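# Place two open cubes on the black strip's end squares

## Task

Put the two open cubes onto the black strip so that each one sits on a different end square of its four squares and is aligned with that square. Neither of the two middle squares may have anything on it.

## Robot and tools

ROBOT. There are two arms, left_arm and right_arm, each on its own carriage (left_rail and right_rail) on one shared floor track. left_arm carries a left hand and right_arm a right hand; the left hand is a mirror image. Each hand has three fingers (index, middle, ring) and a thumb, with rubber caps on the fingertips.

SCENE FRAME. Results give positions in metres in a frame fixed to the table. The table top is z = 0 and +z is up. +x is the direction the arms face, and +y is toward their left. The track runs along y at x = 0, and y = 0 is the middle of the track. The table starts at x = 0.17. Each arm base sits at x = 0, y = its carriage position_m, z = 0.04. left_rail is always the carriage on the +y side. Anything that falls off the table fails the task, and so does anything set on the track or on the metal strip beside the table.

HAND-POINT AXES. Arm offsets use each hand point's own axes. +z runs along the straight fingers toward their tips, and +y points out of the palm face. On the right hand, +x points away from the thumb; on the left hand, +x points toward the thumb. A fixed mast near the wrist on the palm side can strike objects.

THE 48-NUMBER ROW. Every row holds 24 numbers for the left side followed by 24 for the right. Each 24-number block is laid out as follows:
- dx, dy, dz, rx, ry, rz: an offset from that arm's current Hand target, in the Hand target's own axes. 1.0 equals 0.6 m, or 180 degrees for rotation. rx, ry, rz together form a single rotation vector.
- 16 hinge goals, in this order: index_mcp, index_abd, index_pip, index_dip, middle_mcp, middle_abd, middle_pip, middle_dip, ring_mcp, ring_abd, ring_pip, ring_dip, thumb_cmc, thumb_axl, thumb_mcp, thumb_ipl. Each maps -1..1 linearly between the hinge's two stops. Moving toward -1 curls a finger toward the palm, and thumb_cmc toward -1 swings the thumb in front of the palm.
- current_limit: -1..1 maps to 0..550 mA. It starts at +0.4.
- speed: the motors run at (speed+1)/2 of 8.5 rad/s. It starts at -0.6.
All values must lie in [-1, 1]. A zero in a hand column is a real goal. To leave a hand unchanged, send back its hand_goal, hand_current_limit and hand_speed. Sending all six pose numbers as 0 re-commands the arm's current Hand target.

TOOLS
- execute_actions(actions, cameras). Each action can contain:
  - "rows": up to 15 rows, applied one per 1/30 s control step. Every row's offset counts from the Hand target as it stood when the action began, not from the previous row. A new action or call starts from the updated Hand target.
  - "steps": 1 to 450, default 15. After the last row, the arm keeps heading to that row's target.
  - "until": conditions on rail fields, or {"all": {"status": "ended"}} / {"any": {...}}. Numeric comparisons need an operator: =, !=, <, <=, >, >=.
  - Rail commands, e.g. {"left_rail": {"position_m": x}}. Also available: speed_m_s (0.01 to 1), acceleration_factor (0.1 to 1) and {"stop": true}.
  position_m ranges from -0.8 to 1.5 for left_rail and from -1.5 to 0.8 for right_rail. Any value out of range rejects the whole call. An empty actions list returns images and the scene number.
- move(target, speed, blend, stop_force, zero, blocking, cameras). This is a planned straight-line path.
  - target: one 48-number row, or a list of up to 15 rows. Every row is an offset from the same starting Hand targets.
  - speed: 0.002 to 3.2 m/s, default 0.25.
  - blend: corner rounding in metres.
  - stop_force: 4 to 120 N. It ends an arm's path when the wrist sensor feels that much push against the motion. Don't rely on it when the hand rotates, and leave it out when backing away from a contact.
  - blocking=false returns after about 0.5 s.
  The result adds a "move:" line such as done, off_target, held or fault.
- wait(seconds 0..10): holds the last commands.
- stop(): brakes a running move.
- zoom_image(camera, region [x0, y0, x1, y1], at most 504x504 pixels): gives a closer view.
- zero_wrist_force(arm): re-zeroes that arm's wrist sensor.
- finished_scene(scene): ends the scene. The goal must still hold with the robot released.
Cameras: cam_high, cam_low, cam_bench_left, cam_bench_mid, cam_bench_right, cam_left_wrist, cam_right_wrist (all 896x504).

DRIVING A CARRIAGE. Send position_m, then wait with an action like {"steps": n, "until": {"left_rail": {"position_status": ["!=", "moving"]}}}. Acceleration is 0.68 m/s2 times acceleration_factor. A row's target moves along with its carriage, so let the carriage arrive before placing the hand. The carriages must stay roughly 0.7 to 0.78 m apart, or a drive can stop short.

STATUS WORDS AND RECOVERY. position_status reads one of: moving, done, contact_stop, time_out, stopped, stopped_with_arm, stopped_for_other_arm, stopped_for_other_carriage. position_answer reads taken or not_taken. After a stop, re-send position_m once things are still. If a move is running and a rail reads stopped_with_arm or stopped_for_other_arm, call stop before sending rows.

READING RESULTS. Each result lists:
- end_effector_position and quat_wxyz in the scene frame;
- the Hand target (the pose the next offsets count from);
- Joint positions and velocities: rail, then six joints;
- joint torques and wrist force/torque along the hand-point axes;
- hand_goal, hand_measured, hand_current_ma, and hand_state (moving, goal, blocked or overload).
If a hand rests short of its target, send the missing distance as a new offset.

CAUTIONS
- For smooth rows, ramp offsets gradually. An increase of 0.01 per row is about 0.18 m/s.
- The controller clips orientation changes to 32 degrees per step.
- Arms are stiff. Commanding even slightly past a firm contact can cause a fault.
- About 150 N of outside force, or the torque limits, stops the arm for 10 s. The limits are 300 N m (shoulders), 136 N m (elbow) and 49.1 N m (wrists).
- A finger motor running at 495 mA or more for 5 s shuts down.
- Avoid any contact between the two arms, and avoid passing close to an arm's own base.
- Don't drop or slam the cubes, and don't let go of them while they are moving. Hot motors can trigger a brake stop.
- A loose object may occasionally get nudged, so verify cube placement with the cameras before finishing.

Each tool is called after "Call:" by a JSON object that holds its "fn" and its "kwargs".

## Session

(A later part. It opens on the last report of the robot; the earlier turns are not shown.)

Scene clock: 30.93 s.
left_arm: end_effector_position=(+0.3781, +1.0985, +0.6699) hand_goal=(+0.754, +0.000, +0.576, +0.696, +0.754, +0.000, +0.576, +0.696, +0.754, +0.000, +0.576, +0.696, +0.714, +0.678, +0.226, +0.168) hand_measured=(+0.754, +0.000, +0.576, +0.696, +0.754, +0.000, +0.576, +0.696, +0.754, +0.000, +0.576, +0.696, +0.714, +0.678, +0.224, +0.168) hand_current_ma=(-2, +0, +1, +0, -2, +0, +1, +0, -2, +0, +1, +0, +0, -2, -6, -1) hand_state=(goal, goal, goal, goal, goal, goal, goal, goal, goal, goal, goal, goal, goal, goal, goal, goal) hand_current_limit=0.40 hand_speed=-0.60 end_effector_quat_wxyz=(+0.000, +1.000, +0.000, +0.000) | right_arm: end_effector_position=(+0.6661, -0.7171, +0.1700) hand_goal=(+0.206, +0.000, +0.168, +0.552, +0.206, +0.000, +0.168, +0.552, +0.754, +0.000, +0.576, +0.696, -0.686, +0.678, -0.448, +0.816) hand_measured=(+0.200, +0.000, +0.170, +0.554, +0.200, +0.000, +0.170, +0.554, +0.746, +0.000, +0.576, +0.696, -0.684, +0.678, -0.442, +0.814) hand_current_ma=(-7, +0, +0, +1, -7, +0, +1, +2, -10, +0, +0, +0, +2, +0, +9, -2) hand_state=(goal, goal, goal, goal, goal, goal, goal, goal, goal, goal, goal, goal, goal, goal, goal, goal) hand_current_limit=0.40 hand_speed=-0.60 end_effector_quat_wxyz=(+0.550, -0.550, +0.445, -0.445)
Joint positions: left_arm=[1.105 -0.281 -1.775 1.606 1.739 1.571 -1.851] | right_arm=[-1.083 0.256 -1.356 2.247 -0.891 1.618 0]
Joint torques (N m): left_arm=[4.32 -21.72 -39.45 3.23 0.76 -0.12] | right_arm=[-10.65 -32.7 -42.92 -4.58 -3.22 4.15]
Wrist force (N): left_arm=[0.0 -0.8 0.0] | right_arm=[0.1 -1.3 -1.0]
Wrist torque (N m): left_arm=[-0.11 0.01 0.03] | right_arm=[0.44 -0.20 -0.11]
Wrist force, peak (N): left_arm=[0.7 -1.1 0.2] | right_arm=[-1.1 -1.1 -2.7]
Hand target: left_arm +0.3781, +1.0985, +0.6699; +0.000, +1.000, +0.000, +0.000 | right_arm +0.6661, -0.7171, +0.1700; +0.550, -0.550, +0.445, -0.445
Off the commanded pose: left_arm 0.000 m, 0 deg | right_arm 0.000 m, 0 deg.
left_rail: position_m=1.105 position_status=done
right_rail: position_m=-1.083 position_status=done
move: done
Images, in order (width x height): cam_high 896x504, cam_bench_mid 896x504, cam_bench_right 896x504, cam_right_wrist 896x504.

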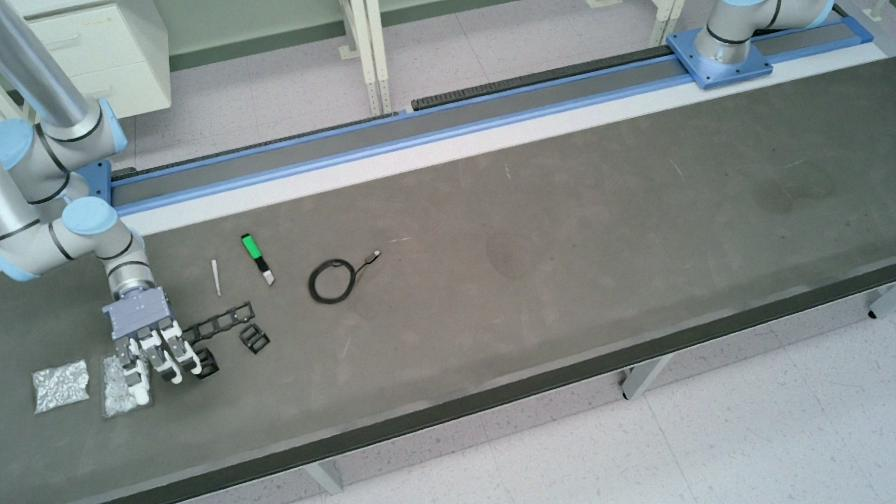

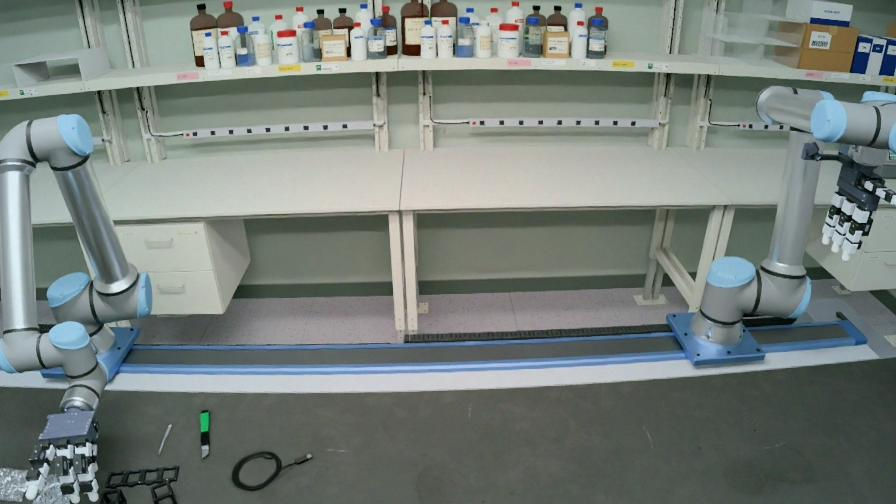

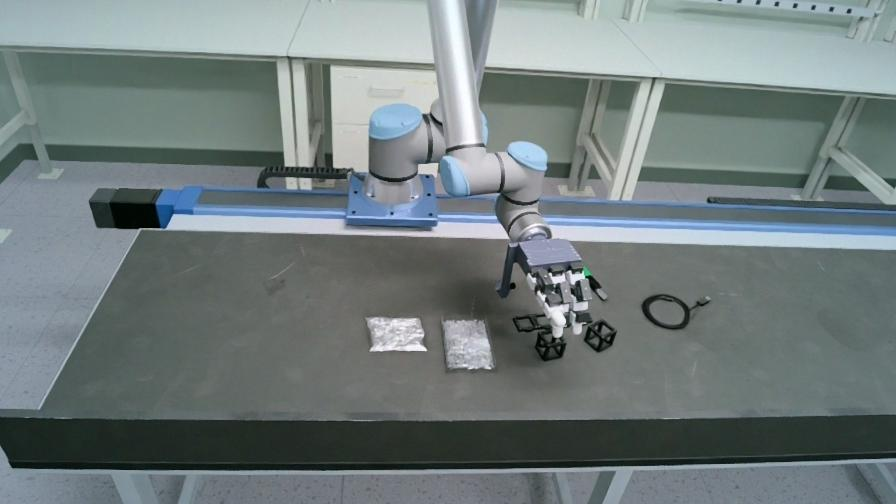

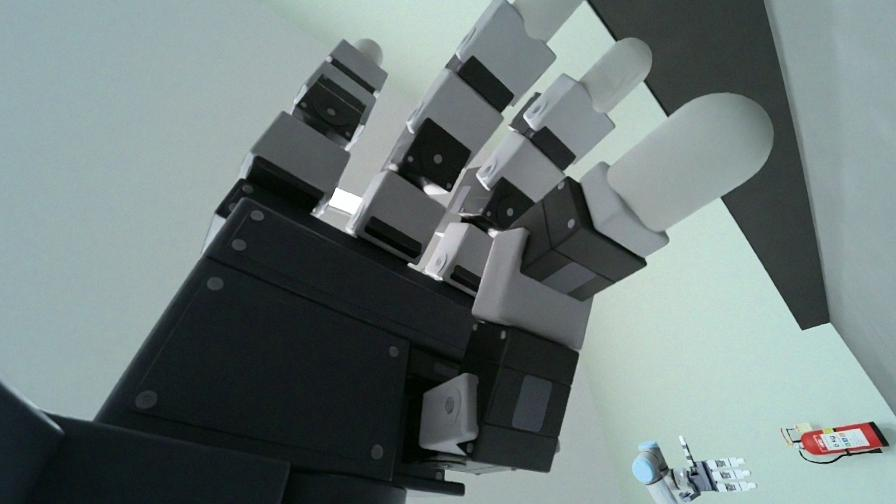

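Call:
{"fn": "move", "kwargs": {"target": [0,0,0,0,0,0,0.754,0,0.576,0.696,0.754,0,0.576,0.696,0.754,0,0.576,0.696,0.714,0.678,0.226,0.168,0.4,-0.6, -0.0317,0.075,-0.0437,0,-0.0167,0,0.205,0,0.168,0.551,0.205,0,0.168,0.551,0.754,0,0.576,0.696,-0.686,0.678,-0.449,0.816,0.4,-0.6], "speed": 0.1, "cameras": ["cam_high","cam_bench_mid","cam_bench_right","cam_right_wrist"]}}

Call:
{"fn": "zoom_image", "kwargs": {"camera": "cam_bench_right", "region": [505, 285, 625, 375]}}

Call:
{"fn": "zoom_image", "kwargs": {"camera": "cam_high", "region": [160, 295, 280, 385]}}

Call:
{"fn": "zoom_image", "kwargs": {"camera": "cam_bench_mid", "region": [60, 414, 180, 504]}}

Scene clock: 36.37 s.
left_arm: end_effector_position=(+0.3781, +1.0985, +0.6699) hand_goal=(+0.754, +0.000, +0.576, +0.696, +0.754, +0.000, +0.576, +0.696, +0.754, +0.000, +0.576, +0.696, +0.714, +0.678, +0.226, +0.168) hand_measured=(+0.754, +0.000, +0.576, +0.696, +0.754, +0.000, +0.576, +0.696, +0.754, +0.000, +0.576, +0.696, +0.714, +0.678, +0.224, +0.168) hand_current_ma=(-2, +0, +1, +0, -2, +0, +1, +0, -2, +0, +1, +0, +0, -2, -6, -1) hand_state=(goal, goal, goal, goal, goal, goal, goal, goal, goal, goal, goal, goal, goal, goal, goal, goal) hand_current_limit=0.40 hand_speed=-0.60 end_effector_quat_wxyz=(+0.000, +1.000, +0.000, +0.000) | right_arm: end_effector_position=(+0.6366, -0.7040, +0.1250) hand_goal=(+0.206, +0.000, +0.168, +0.552, +0.206, +0.000, +0.168, +0.552, +0.754, +0.000, +0.576, +0.696, -0.686, +0.678, -0.448, +0.816) hand_measured=(+0.200, +0.000, +0.170, +0.554, +0.200, +0.000, +0.170, +0.554, +0.746, +0.000, +0.576, +0.696, -0.684, +0.678, -0.442, +0.814) hand_current_ma=(-7, +0, +0, +1, -7, +0, +1, +2, -10, +0, +0, +0, +2, +0, +9, -2) hand_state=(goal, goal, goal, goal, goal, goal, goal, goal, goal, goal, goal, goal, goal, goal, goal, goal) hand_current_limit=0.40 hand_speed=-0.60 end_effector_quat_wxyz=(+0.561, -0.561, +0.430, -0.430)
Joint positions: left_arm=[1.105 -0.281 -1.775 1.606 1.739 1.571 -1.851] | right_arm=[-1.083 0.272 -1.305 2.308 -1.004 1.581 0]
Joint torques (N m): left_arm=[4.8 -21.59 -39.41 3.36 0.8 -0.28] | right_arm=[12.47 -32.11 -13.53 -4.78 -3.34 2.77]
Wrist force (N): left_arm=[0.1 0.1 0.2] | right_arm=[0.2 -0.8 -1.4]
Wrist torque (N m): left_arm=[0.00 0.01 0.01] | right_arm=[0.48 -0.25 -0.08]
Wrist force, peak (N): left_arm=[0.4 -1.0 -0.1] | right_arm=[0.4 -2.3 -0.3]
Hand target: left_arm +0.3781, +1.0985, +0.6699; +0.000, +1.000, +0.000, +0.000 | right_arm +0.6365, -0.7040, +0.1250; +0.561, -0.561, +0.430, -0.430
Off the commanded pose: left_arm 0.000 m, 0 deg | right_arm 0.000 m, 0 deg.
left_rail: position_m=1.105 position_status=done
right_rail: position_m=-1.083 position_status=done
move: done
Images, in order (width x height): cam_high 896x504, cam_bench_mid 896x504, cam_bench_right 896x504, cam_right_wrist 896x504.

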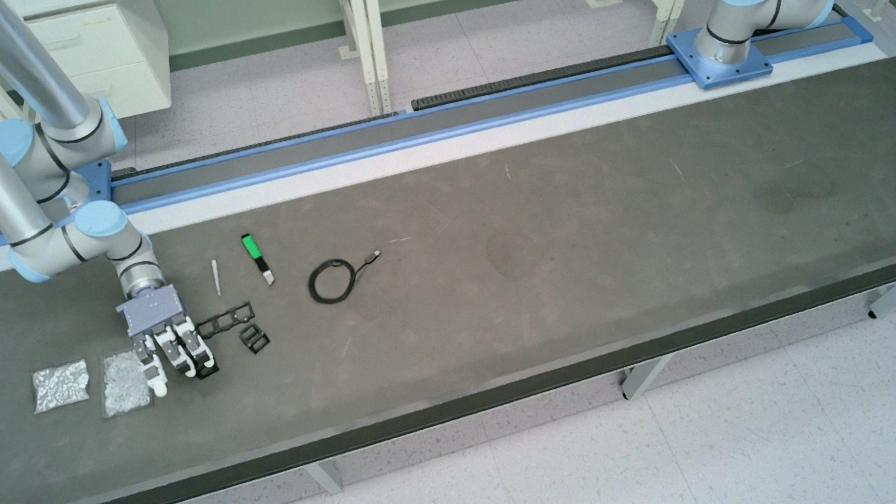

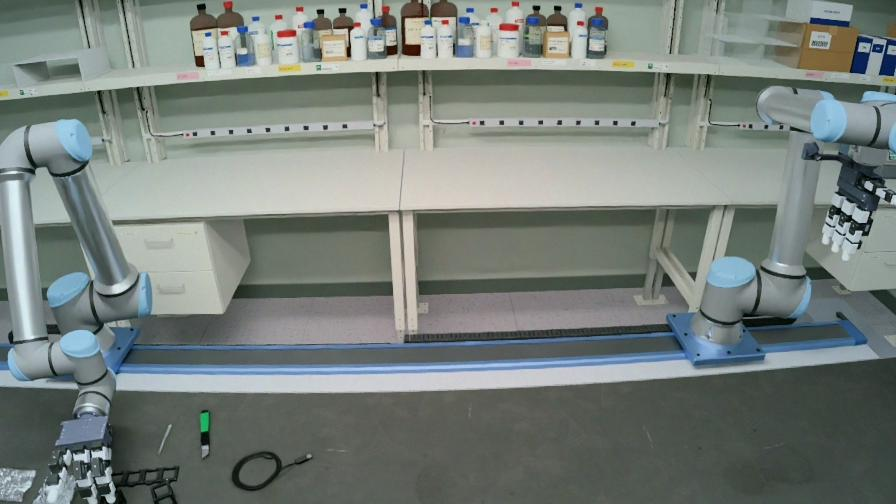

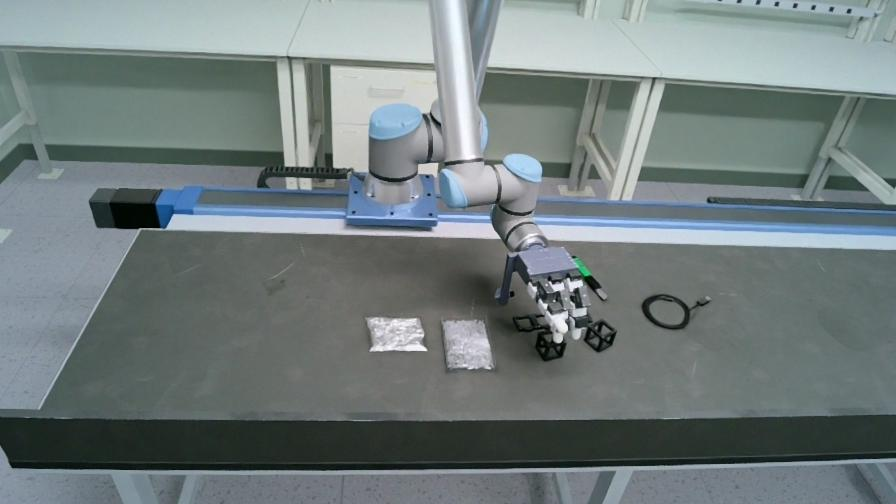

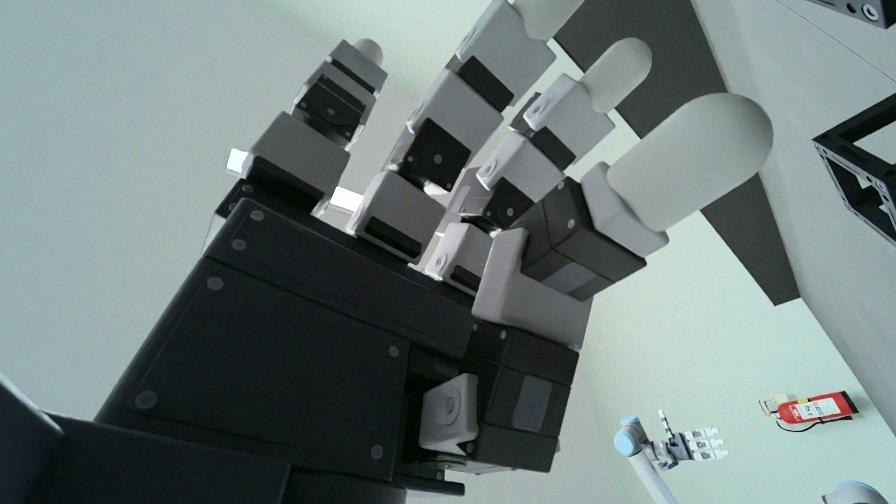

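Scaled by 4.200 from the camera's 896x504 image, which has a finer 1280x720 frame.

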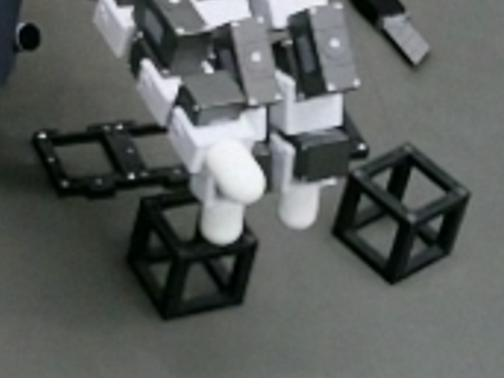

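Scaled by 4.200 from the camera's 896x504 image, which has a finer 1280x720 frame.

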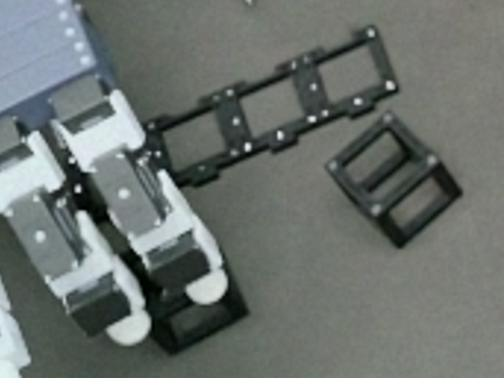

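Scaled by 4.200 from the camera's 896x504 image, which has a finer 1280x720 frame.

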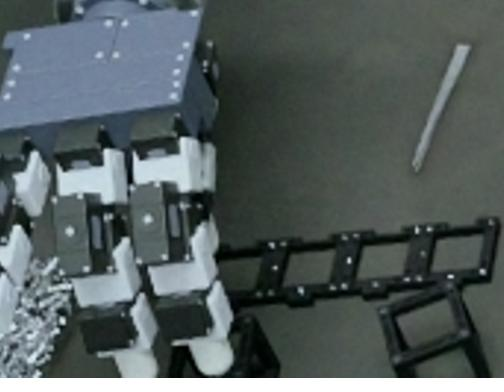

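Call:
{"fn": "move", "kwargs": {"target": [0,0,0,0,0,0,0.754,0,0.576,0.696,0.754,0,0.576,0.696,0.754,0,0.576,0.696,0.714,0.678,0.226,0.168,0.4,-0.6, -0.0026,0.0333,-0.0097,0,0,0,0.205,0,0.168,0.551,0.205,0,0.168,0.551,0.754,0,0.576,0.696,-0.686,0.678,-0.449,0.816,0.4,-0.6], "speed": 0.1, "cameras": ["cam_high","cam_bench_mid","cam_bench_right","cam_right_wrist"]}}

Call:
{"fn": "zoom_image", "kwargs": {"camera": "cam_bench_right", "region": [505, 285, 625, 375]}}

Call:
{"fn": "zoom_image", "kwargs": {"camera": "cam_high", "region": [160, 295, 280, 385]}}

Scene clock: 38.57 s.
left_arm: end_effector_position=(+0.3781, +1.0985, +0.6699) hand_goal=(+0.754, +0.000, +0.576, +0.696, +0.754, +0.000, +0.576, +0.696, +0.754, +0.000, +0.576, +0.696, +0.714, +0.678, +0.226, +0.168) hand_measured=(+0.754, +0.000, +0.576, +0.696, +0.754, +0.000, +0.576, +0.696, +0.754, +0.000, +0.576, +0.696, +0.714, +0.678, +0.224, +0.168) hand_current_ma=(-2, +0, +1, +0, -2, +0, +1, +0, -2, +0, +1, +0, +0, -2, -6, -1) hand_state=(goal, goal, goal, goal, goal, goal, goal, goal, goal, goal, goal, goal, goal, goal, goal, goal) hand_current_limit=0.40 hand_speed=-0.60 end_effector_quat_wxyz=(+0.000, +1.000, +0.000, +0.000) | right_arm: end_effector_position=(+0.6305, -0.7040, +0.1050) hand_goal=(+0.206, +0.000, +0.168, +0.552, +0.206, +0.000, +0.168, +0.552, +0.754, +0.000, +0.576, +0.696, -0.686, +0.678, -0.448, +0.816) hand_measured=(+0.200, +0.000, +0.170, +0.554, +0.200, +0.000, +0.170, +0.554, +0.746, +0.000, +0.576, +0.696, -0.684, +0.678, -0.442, +0.814) hand_current_ma=(-7, +0, +0, +1, -7, +0, +1, +2, -10, +0, +0, +0, +2, +0, +9, -2) hand_state=(goal, goal, goal, goal, goal, goal, goal, goal, goal, goal, goal, goal, goal, goal, goal, goal) hand_current_limit=0.40 hand_speed=-0.60 end_effector_quat_wxyz=(+0.561, -0.561, +0.430, -0.430)
Joint positions: left_arm=[1.105 -0.281 -1.775 1.606 1.739 1.571 -1.851] | right_arm=[-1.083 0.275 -1.273 2.325 -1.053 1.584 0]
Joint torques (N m): left_arm=[5.31 -22.13 -38.96 3.33 0.93 -0.12] | right_arm=[12.68 -34.61 -12.4 -4.88 3.4 2.24]
Wrist force (N): left_arm=[0.5 -0.1 0.1] | right_arm=[-0.1 -1.3 -1.3]
Wrist torque (N m): left_arm=[-0.02 -0.05 0.05] | right_arm=[0.42 -0.22 -0.14]
Wrist force, peak (N): left_arm=[0.0 -1.1 0.3] | right_arm=[0.2 -1.4 -1.8]
Hand target: left_arm +0.3781, +1.0985, +0.6699; +0.000, +1.000, +0.000, +0.000 | right_arm +0.6305, -0.7040, +0.1050; +0.561, -0.561, +0.430, -0.430
Off the commanded pose: left_arm 0.000 m, 0 deg | right_arm 0.000 m, 0 deg.
left_rail: position_m=1.105 position_status=done
right_rail: position_m=-1.083 position_status=done
move: done
Images, in order (width x height): cam_high 896x504, cam_bench_mid 896x504, cam_bench_right 896x504, cam_right_wrist 896x504.

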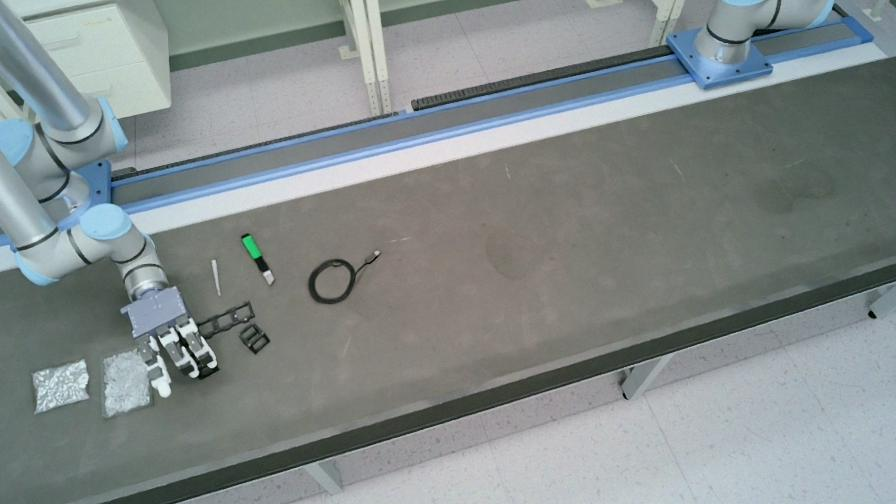

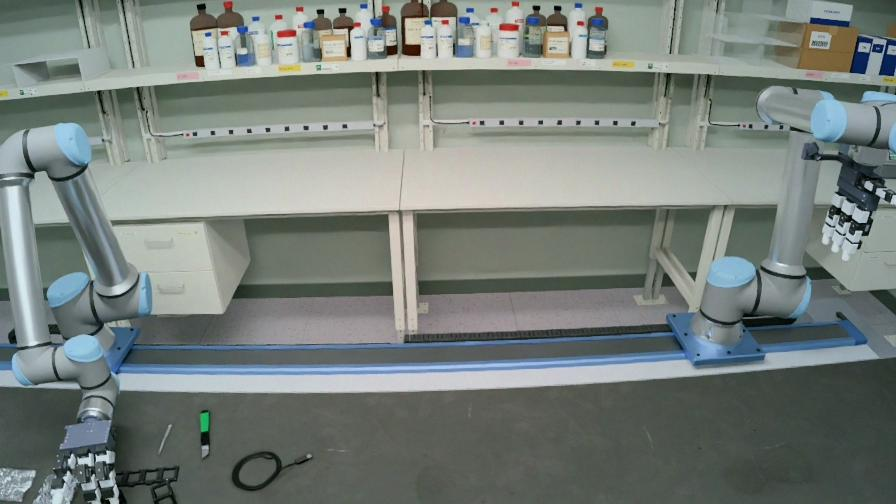

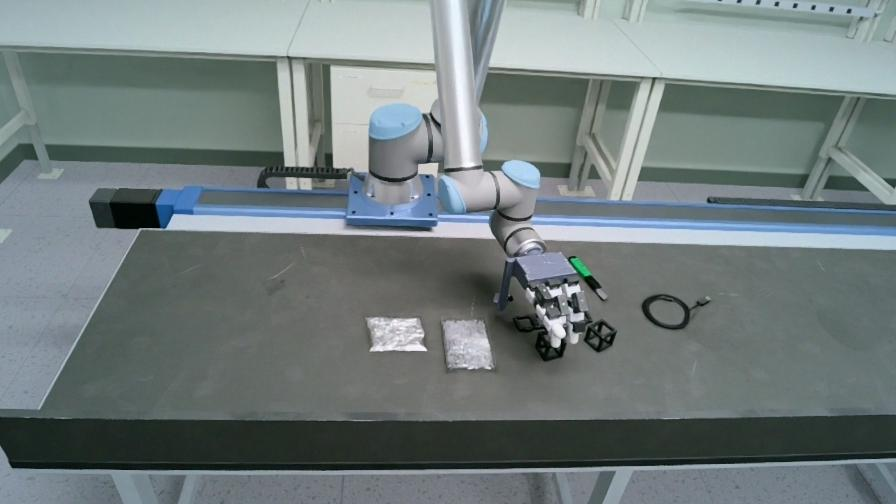

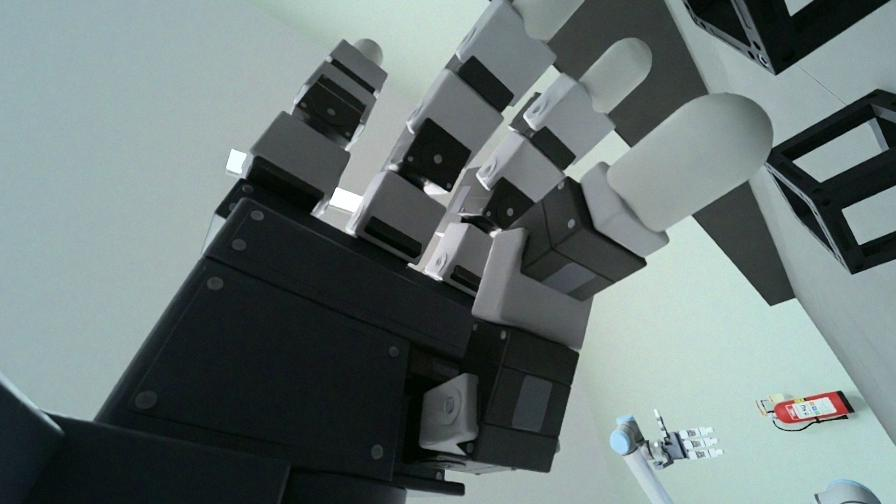

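Scaled by 4.200 from the camera's 896x504 image, which has a finer 1280x720 frame.

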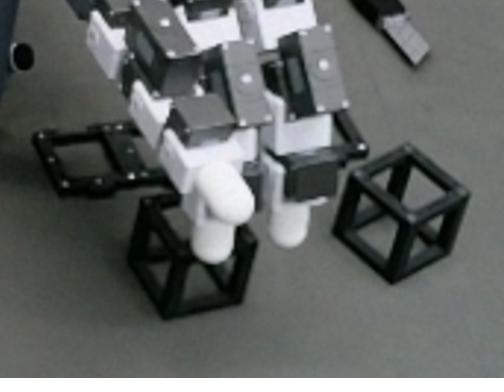

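Scaled by 4.200 from the camera's 896x504 image, which has a finer 1280x720 frame.

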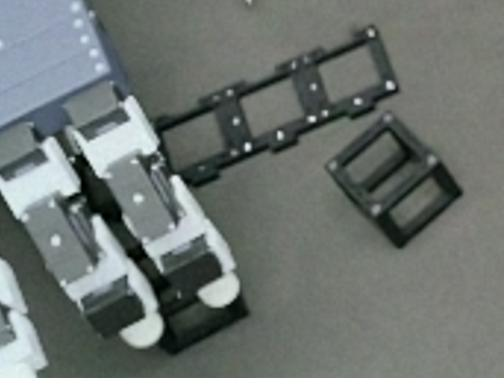

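Call:
{"fn": "move", "kwargs": {"target": [0,0,0,0,0,0,0.754,0,0.576,0.696,0.754,0,0.576,0.696,0.754,0,0.576,0.696,0.714,0.678,0.226,0.168,0.4,-0.6, 0,0.0333,0,0,0,0,0.205,0,0.168,0.551,0.205,0,0.168,0.551,0.754,0,0.576,0.696,-0.686,0.678,-0.449,0.816,0.4,-0.6], "speed": 0.1, "cameras": ["cam_high","cam_bench_right","cam_right_wrist"], "stop_force": 8}}

Call:
{"fn": "zoom_image", "kwargs": {"camera": "cam_bench_right", "region": [505, 285, 625, 375]}}

Call:
{"fn": "zoom_image", "kwargs": {"camera": "cam_high", "region": [160, 295, 280, 385]}}

Scene clock: 42.50 s.
left_arm: end_effector_position=(+0.3781, +1.0985, +0.6699) hand_goal=(+0.754, +0.000, +0.576, +0.696, +0.754, +0.000, +0.576, +0.696, +0.754, +0.000, +0.576, +0.696, +0.714, +0.678, +0.226, +0.168) hand_measured=(+0.754, +0.000, +0.576, +0.696, +0.754, +0.000, +0.576, +0.696, +0.754, +0.000, +0.576, +0.696, +0.714, +0.678, +0.224, +0.168) hand_current_ma=(-2, +0, +1, +0, -2, +0, +1, +0, -2, +0, +1, +0, +0, -2, -6, -1) hand_state=(goal, goal, goal, goal, goal, goal, goal, goal, goal, goal, goal, goal, goal, goal, goal, goal) hand_current_limit=0.40 hand_speed=-0.60 end_effector_quat_wxyz=(+0.000, +1.000, +0.000, +0.000) | right_arm: end_effector_position=(+0.6305, -0.7040, +0.0850) hand_goal=(+0.206, +0.000, +0.168, +0.552, +0.206, +0.000, +0.168, +0.552, +0.754, +0.000, +0.576, +0.696, -0.686, +0.678, -0.448, +0.816) hand_measured=(+0.200, +0.000, +0.170, +0.554, +0.200, +0.000, +0.170, +0.554, +0.746, +0.000, +0.576, +0.696, -0.684, +0.678, -0.442, +0.814) hand_current_ma=(-7, +0, +0, +1, -7, +0, +1, +2, -10, +0, +0, +0, +2, +0, +9, -2) hand_state=(goal, goal, goal, goal, goal, goal, goal, goal, goal, goal, goal, goal, goal, goal, goal, goal) hand_current_limit=0.40 hand_speed=-0.60 end_effector_quat_wxyz=(+0.561, -0.561, +0.430, -0.430)
Joint positions: left_arm=[1.105 -0.281 -1.775 1.606 1.739 1.571 -1.851] | right_arm=[-1.083 0.275 -1.233 2.332 -1.099 1.584 0]
Joint torques (N m): left_arm=[5.94 -21.37 -38.99 3.31 1.24 0.06] | right_arm=[7.71 -35.05 -11.01 -4.71 2.14 1.53]
Wrist force (N): left_arm=[0.3 -0.3 0.1] | right_arm=[0.0 -1.0 -1.6]
Wrist torque (N m): left_arm=[-0.04 -0.03 0.04] | right_arm=[0.49 -0.20 -0.14]
Wrist force, peak (N): left_arm=[0.6 -0.9 0.1] | right_arm=[0.1 -1.7 -1.6]
Hand target: left_arm +0.3781, +1.0985, +0.6699; +0.000, +1.000, +0.000, +0.000 | right_arm +0.6305, -0.7040, +0.0850; +0.561, -0.561, +0.430, -0.430
Off the commanded pose: left_arm 0.000 m, 0 deg | right_arm 0.000 m, 0 deg.
left_rail: position_m=1.105 position_status=done
right_rail: position_m=-1.083 position_status=done
move: done
Images, in order (width x height): cam_high 896x504, cam_bench_right 896x504, cam_right_wrist 896x504.

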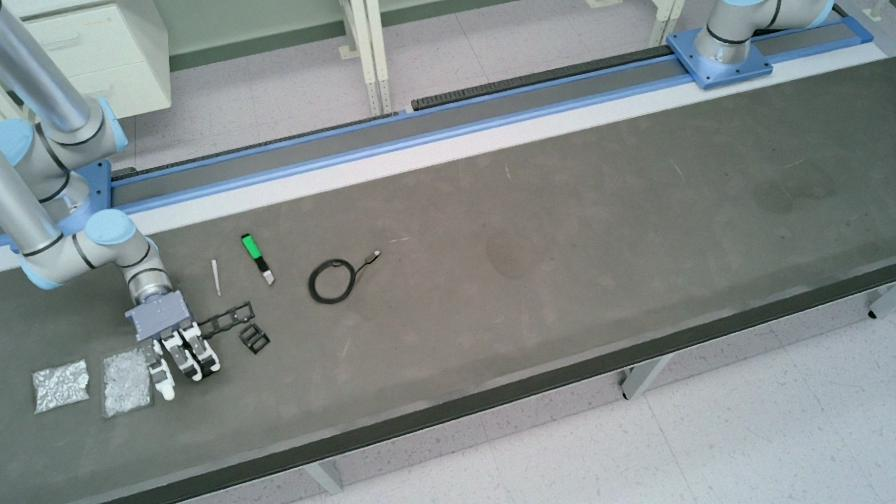

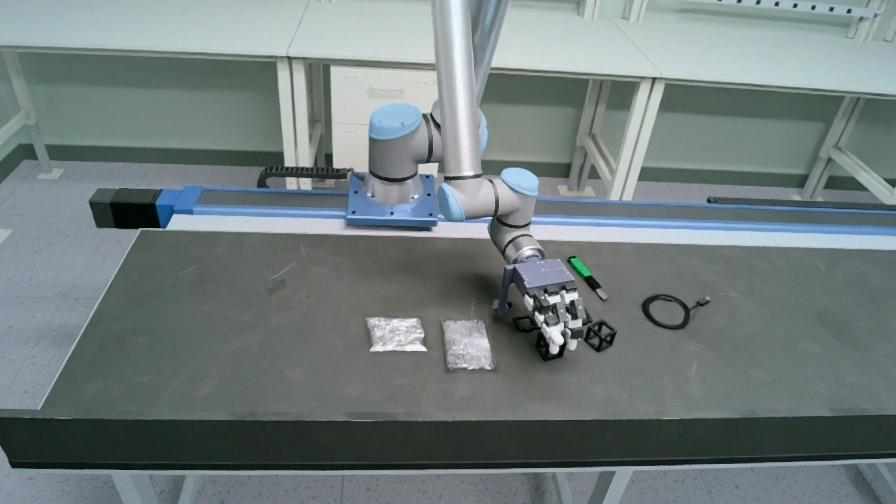

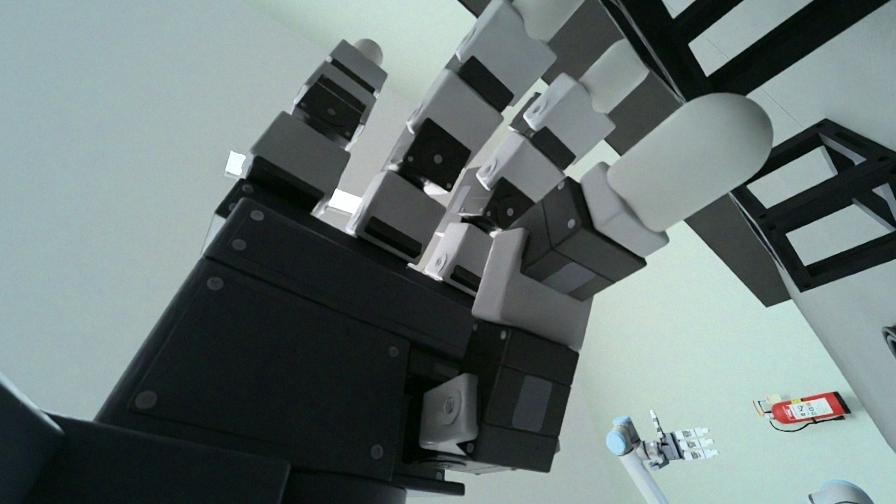

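Scaled by 4.200 from the camera's 896x504 image, which has a finer 1280x720 frame.

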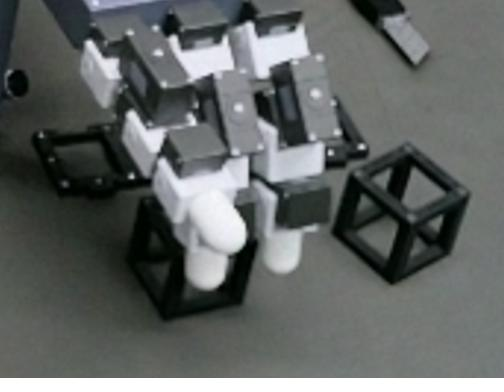

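Scaled by 4.200 from the camera's 896x504 image, which has a finer 1280x720 frame.

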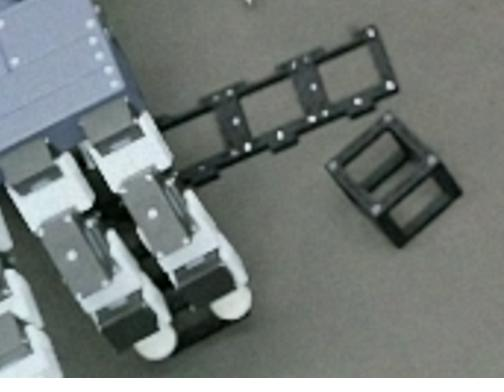

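Call:
{"fn": "move", "kwargs": {"target": [0,0,0,0,0,0,0.754,0,0.576,0.696,0.754,0,0.576,0.696,0.754,0,0.576,0.696,0.714,0.678,0.226,0.168,0.4,-0.6, 0.0064,0.025,-0.0017,0,0,0,0.205,0,0.168,0.551,0.205,0,0.168,0.551,0.754,0,0.576,0.696,-0.686,0.678,-0.449,0.816,0.4,-0.6], "speed": 0.03, "cameras": ["cam_high","cam_bench_right","cam_right_wrist"], "stop_force": 6}}

Call:
{"fn": "zoom_image", "kwargs": {"camera": "cam_bench_right", "region": [505, 285, 625, 375]}}

Call:
{"fn": "zoom_image", "kwargs": {"camera": "cam_high", "region": [160, 295, 280, 385]}}

Call:
{"fn": "zoom_image", "kwargs": {"camera": "cam_right_wrist", "region": [392, 0, 896, 300]}}

Scene clock: 46.83 s.
left_arm: end_effector_position=(+0.3781, +1.0985, +0.6699) hand_goal=(+0.754, +0.000, +0.576, +0.696, +0.754, +0.000, +0.576, +0.696, +0.754, +0.000, +0.576, +0.696, +0.714, +0.678, +0.226, +0.168) hand_measured=(+0.754, +0.000, +0.576, +0.696, +0.754, +0.000, +0.576, +0.696, +0.754, +0.000, +0.576, +0.696, +0.714, +0.678, +0.224, +0.168) hand_current_ma=(-2, +0, +1, +0, -2, +0, +1, +0, -2, +0, +1, +0, +0, -2, -6, -1) hand_state=(goal, goal, goal, goal, goal, goal, goal, goal, goal, goal, goal, goal, goal, goal, goal, goal) hand_current_limit=0.40 hand_speed=-0.60 end_effector_quat_wxyz=(+0.000, +1.000, +0.000, +0.000) | right_arm: end_effector_position=(+0.6305, -0.7079, +0.0700) hand_goal=(+0.206, +0.000, +0.168, +0.552, +0.206, +0.000, +0.168, +0.552, +0.754, +0.000, +0.576, +0.696, -0.686, +0.678, -0.448, +0.816) hand_measured=(+0.200, +0.000, +0.170, +0.554, +0.200, +0.000, +0.170, +0.554, +0.746, +0.000, +0.576, +0.696, -0.684, +0.678, -0.442, +0.814) hand_current_ma=(-7, +0, +0, +1, -7, +0, +1, +2, -10, +0, +0, +0, +2, +0, +9, -2) hand_state=(goal, goal, goal, goal, goal, goal, goal, goal, goal, goal, goal, goal, goal, goal, goal, goal) hand_current_limit=0.40 hand_speed=-0.60 end_effector_quat_wxyz=(+0.561, -0.561, +0.430, -0.430)
Joint positions: left_arm=[1.105 -0.281 -1.775 1.606 1.739 1.571 -1.851] | right_arm=[-1.083 0.267 -1.205 2.34 -1.135 1.576 0]
Joint torques (N m): left_arm=[5.02 -22.12 -38.64 3.15 1.05 -0.06] | right_arm=[-13.61 -35.81 -9.56 -4.71 -3.21 0.62]
Wrist force (N): left_arm=[0.3 -0.8 0.1] | right_arm=[0.4 -1.3 -2.0]
Wrist torque (N m): left_arm=[-0.12 -0.03 0.05] | right_arm=[0.48 -0.23 -0.09]
Wrist force, peak (N): left_arm=[0.1 -1.2 0.3] | right_arm=[0.2 -1.4 -2.0]
Hand target: left_arm +0.3781, +1.0985, +0.6699; +0.000, +1.000, +0.000, +0.000 | right_arm +0.6305, -0.7079, +0.0700; +0.561, -0.561, +0.430, -0.430
Off the commanded pose: left_arm 0.000 m, 0 deg | right_arm 0.000 m, 0 deg.
left_rail: position_m=1.105 position_status=done
right_rail: position_m=-1.083 position_status=done
move: done
Images, in order (width x height): cam_high 896x504, cam_bench_right 896x504, cam_right_wrist 896x504.

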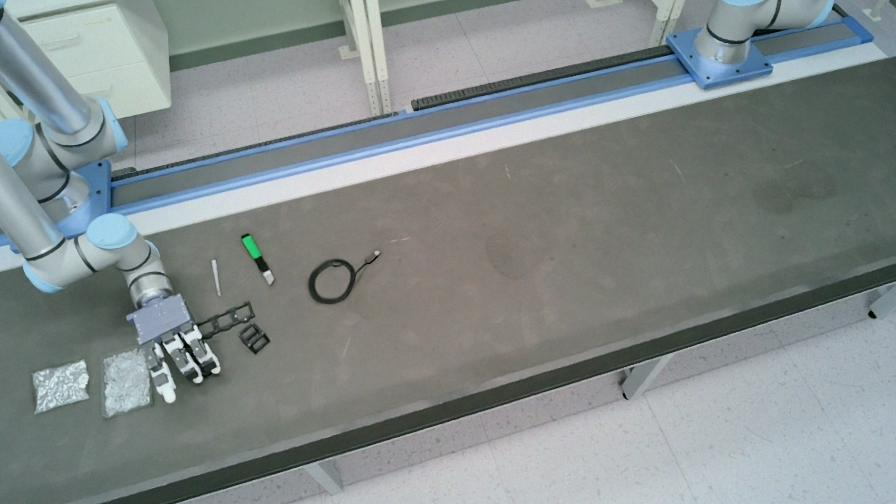

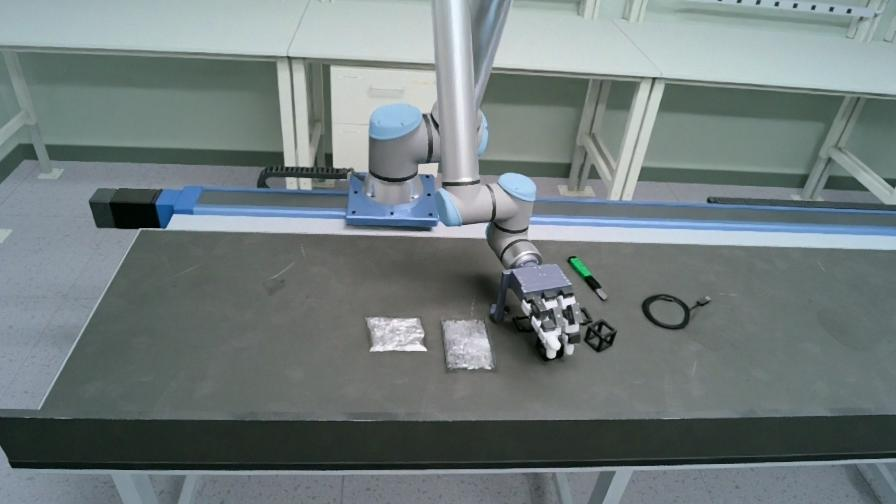

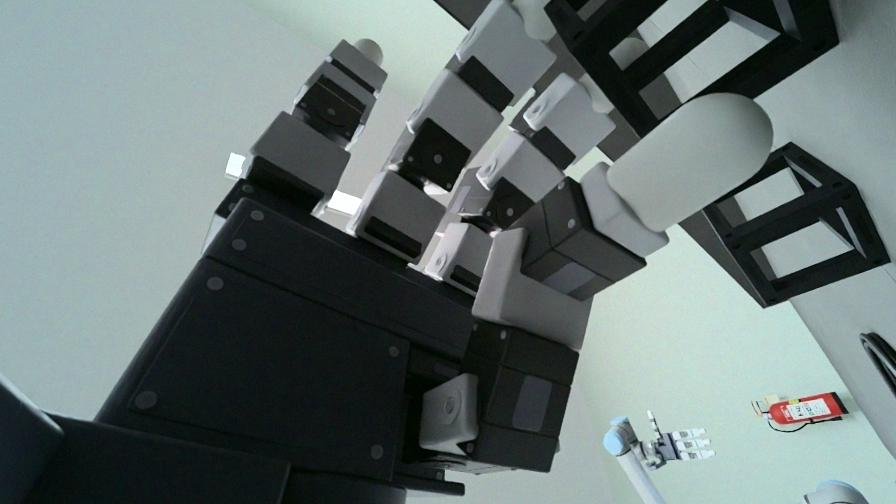

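Scaled by 4.200 from the camera's 896x504 image, which has a finer 1280x720 frame.

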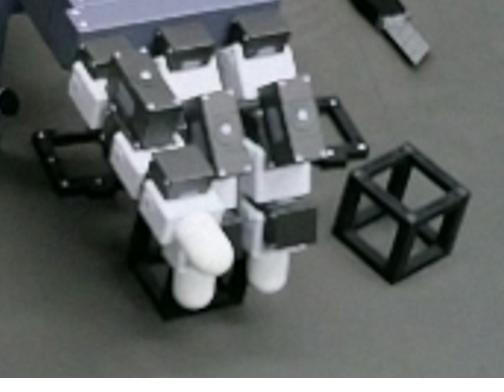

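Scaled by 4.200 from the camera's 896x504 image, which has a finer 1280x720 frame.

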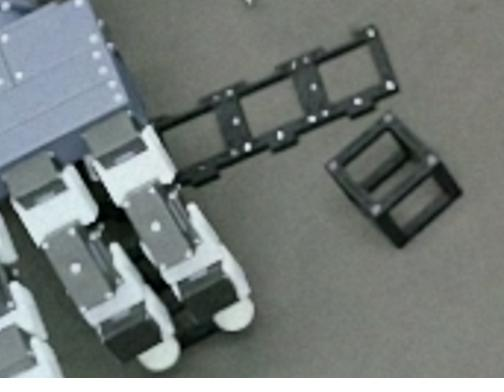

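Scaled by 1.000.

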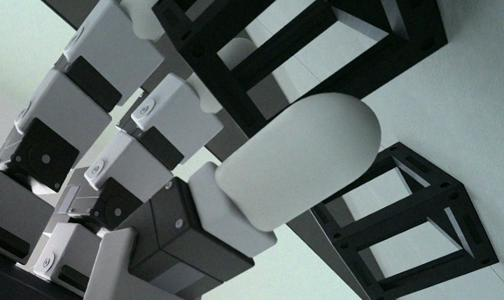

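Call:
{"fn": "execute_actions", "kwargs": {"actions": [{"rows":[[0,0,0,0,0,0,0.754,0,0.576,0.696,0.754,0,0.576,0.696,0.754,0,0.576,0.696,0.714,0.678,0.226,0.168,0.4,-0.6, 0,0,0,0,0,0,0.041,0,0.168,0.551,0.041,0,0.168,0.551,0.754,0,0.576,0.696,-0.686,0.678,-0.449,0.816,0.2,-0.9]],"steps":45}], "cameras": ["cam_high","cam_bench_right","cam_right_wrist"]}}

Call:
{"fn": "zoom_image", "kwargs": {"camera": "cam_bench_right", "region": [505, 285, 625, 375]}}

Call:
{"fn": "zoom_image", "kwargs": {"camera": "cam_right_wrist", "region": [512, 0, 896, 300]}}

Scene clock: 55.00 s.
left_arm: end_effector_position=(+0.3781, +1.0985, +0.6699) hand_goal=(+0.754, +0.000, +0.576, +0.696, +0.754, +0.000, +0.576, +0.696, +0.754, +0.000, +0.576, +0.696, +0.714, +0.678, +0.226, +0.168) hand_measured=(+0.754, +0.000, +0.576, +0.696, +0.754, +0.000, +0.576, +0.696, +0.754, +0.000, +0.576, +0.696, +0.714, +0.678, +0.224, +0.168) hand_current_ma=(-2, +0, +1, +0, -2, +0, +1, +0, -2, +0, +1, +0, +0, -2, -6, -1) hand_state=(goal, goal, goal, goal, goal, goal, goal, goal, goal, goal, goal, goal, goal, goal, goal, goal) hand_current_limit=0.40 hand_speed=-0.60 end_effector_quat_wxyz=(+0.000, +1.000, +0.000, +0.000) | right_arm: end_effector_position=(+0.6305, -0.7079, +0.0700) hand_goal=(+0.042, +0.000, +0.168, +0.552, +0.042, +0.000, +0.168, +0.552, +0.754, +0.000, +0.576, +0.696, -0.686, +0.678, -0.448, +0.816) hand_measured=(+0.038, +0.000, +0.170, +0.554, +0.038, +0.000, +0.170, +0.554, +0.746, +0.000, +0.576, +0.696, -0.684, +0.678, -0.442, +0.814) hand_current_ma=(-3, +0, +0, +1, -3, +0, +1, +2, -10, +0, +0, +0, +2, +0, +9, -2) hand_state=(goal, goal, goal, goal, goal, goal, goal, goal, goal, goal, goal, goal, goal, goal, goal, goal) hand_current_limit=0.20 hand_speed=-0.90 end_effector_quat_wxyz=(+0.561, -0.561, +0.430, -0.430)
Joint positions: left_arm=[1.105 -0.281 -1.775 1.606 1.739 1.571 -1.851] | right_arm=[-1.083 0.267 -1.205 2.34 -1.135 1.576 0]
Joint torques (N m): left_arm=[6.28 -21.62 -38.43 3.18 1.25 -0.19] | right_arm=[-13.42 -36.44 -9.23 -3.87 -3.44 0.35]
Wrist force (N): left_arm=[0.4 -0.3 0.1] | right_arm=[0.2 -1.3 -1.7]
Wrist torque (N m): left_arm=[-0.06 -0.06 0.05] | right_arm=[0.49 -0.22 -0.10]
Wrist force, peak (N): left_arm=[0.6 -1.0 0.4] | right_arm=[0.2 -1.6 -2.0]
Hand target: left_arm +0.3781, +1.0985, +0.6699; +0.000, +1.000, +0.000, +0.000 | right_arm +0.6305, -0.7079, +0.0700; +0.561, -0.561, +0.430, -0.430
Off the commanded pose: left_arm 0.000 m, 0 deg | right_arm 0.000 m, 0 deg.
left_rail: position_m=1.105 position_status=done
right_rail: position_m=-1.083 position_status=done
Images, in order (width x height): cam_high 896x504, cam_bench_right 896x504, cam_right_wrist 896x504.

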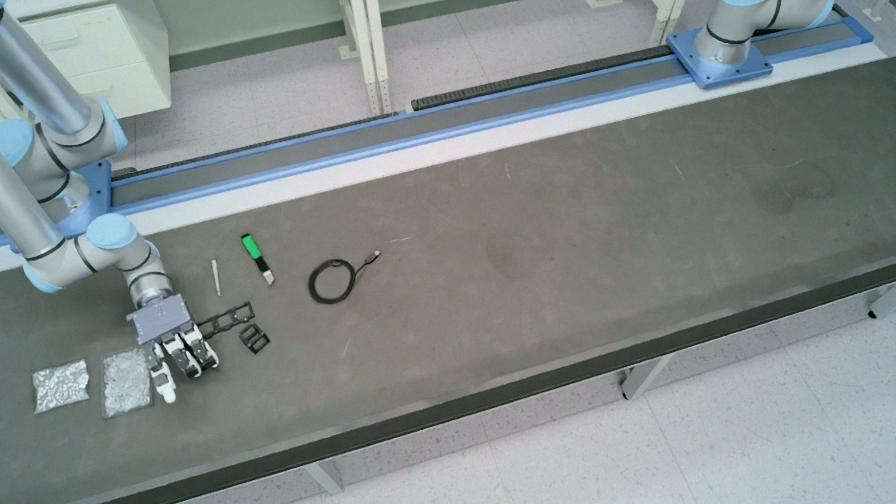

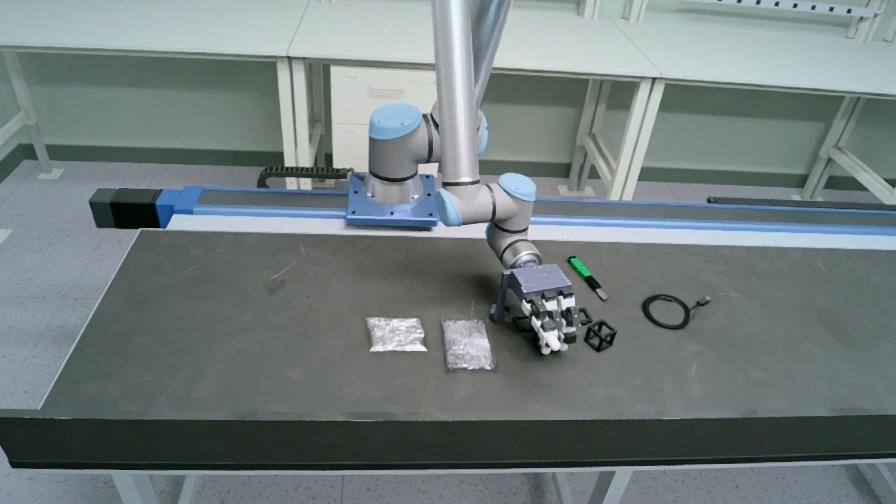

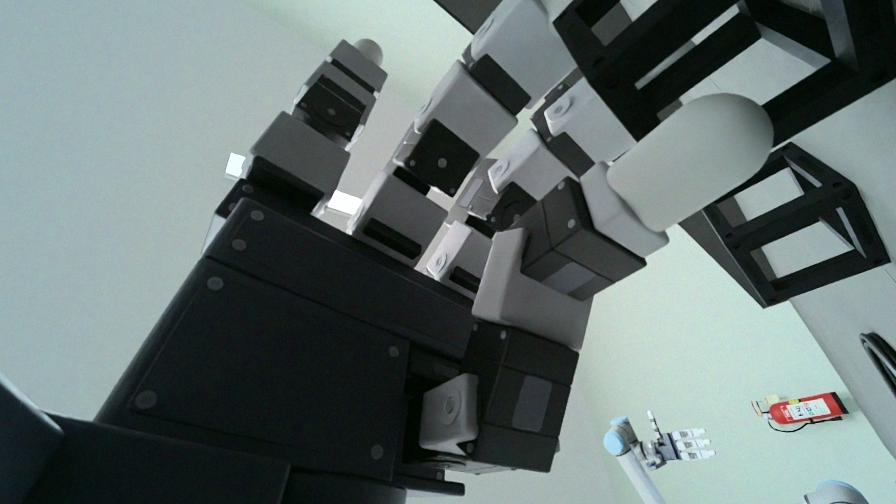

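Scaled by 4.200 from the camera's 896x504 image, which has a finer 1280x720 frame.

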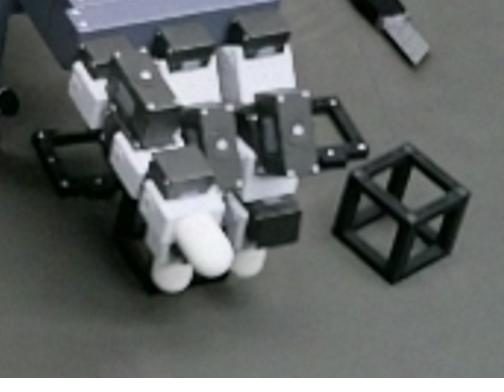

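Scaled by 1.312 from the camera's 896x504 image, which has a finer 1280x720 frame.

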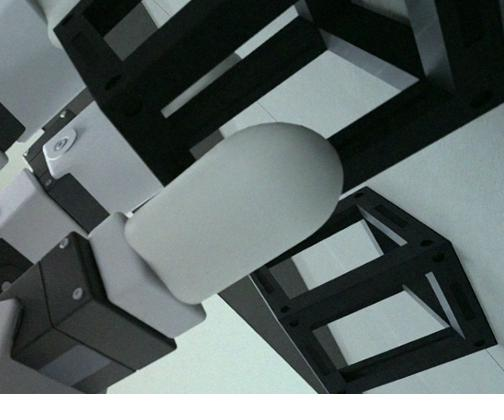

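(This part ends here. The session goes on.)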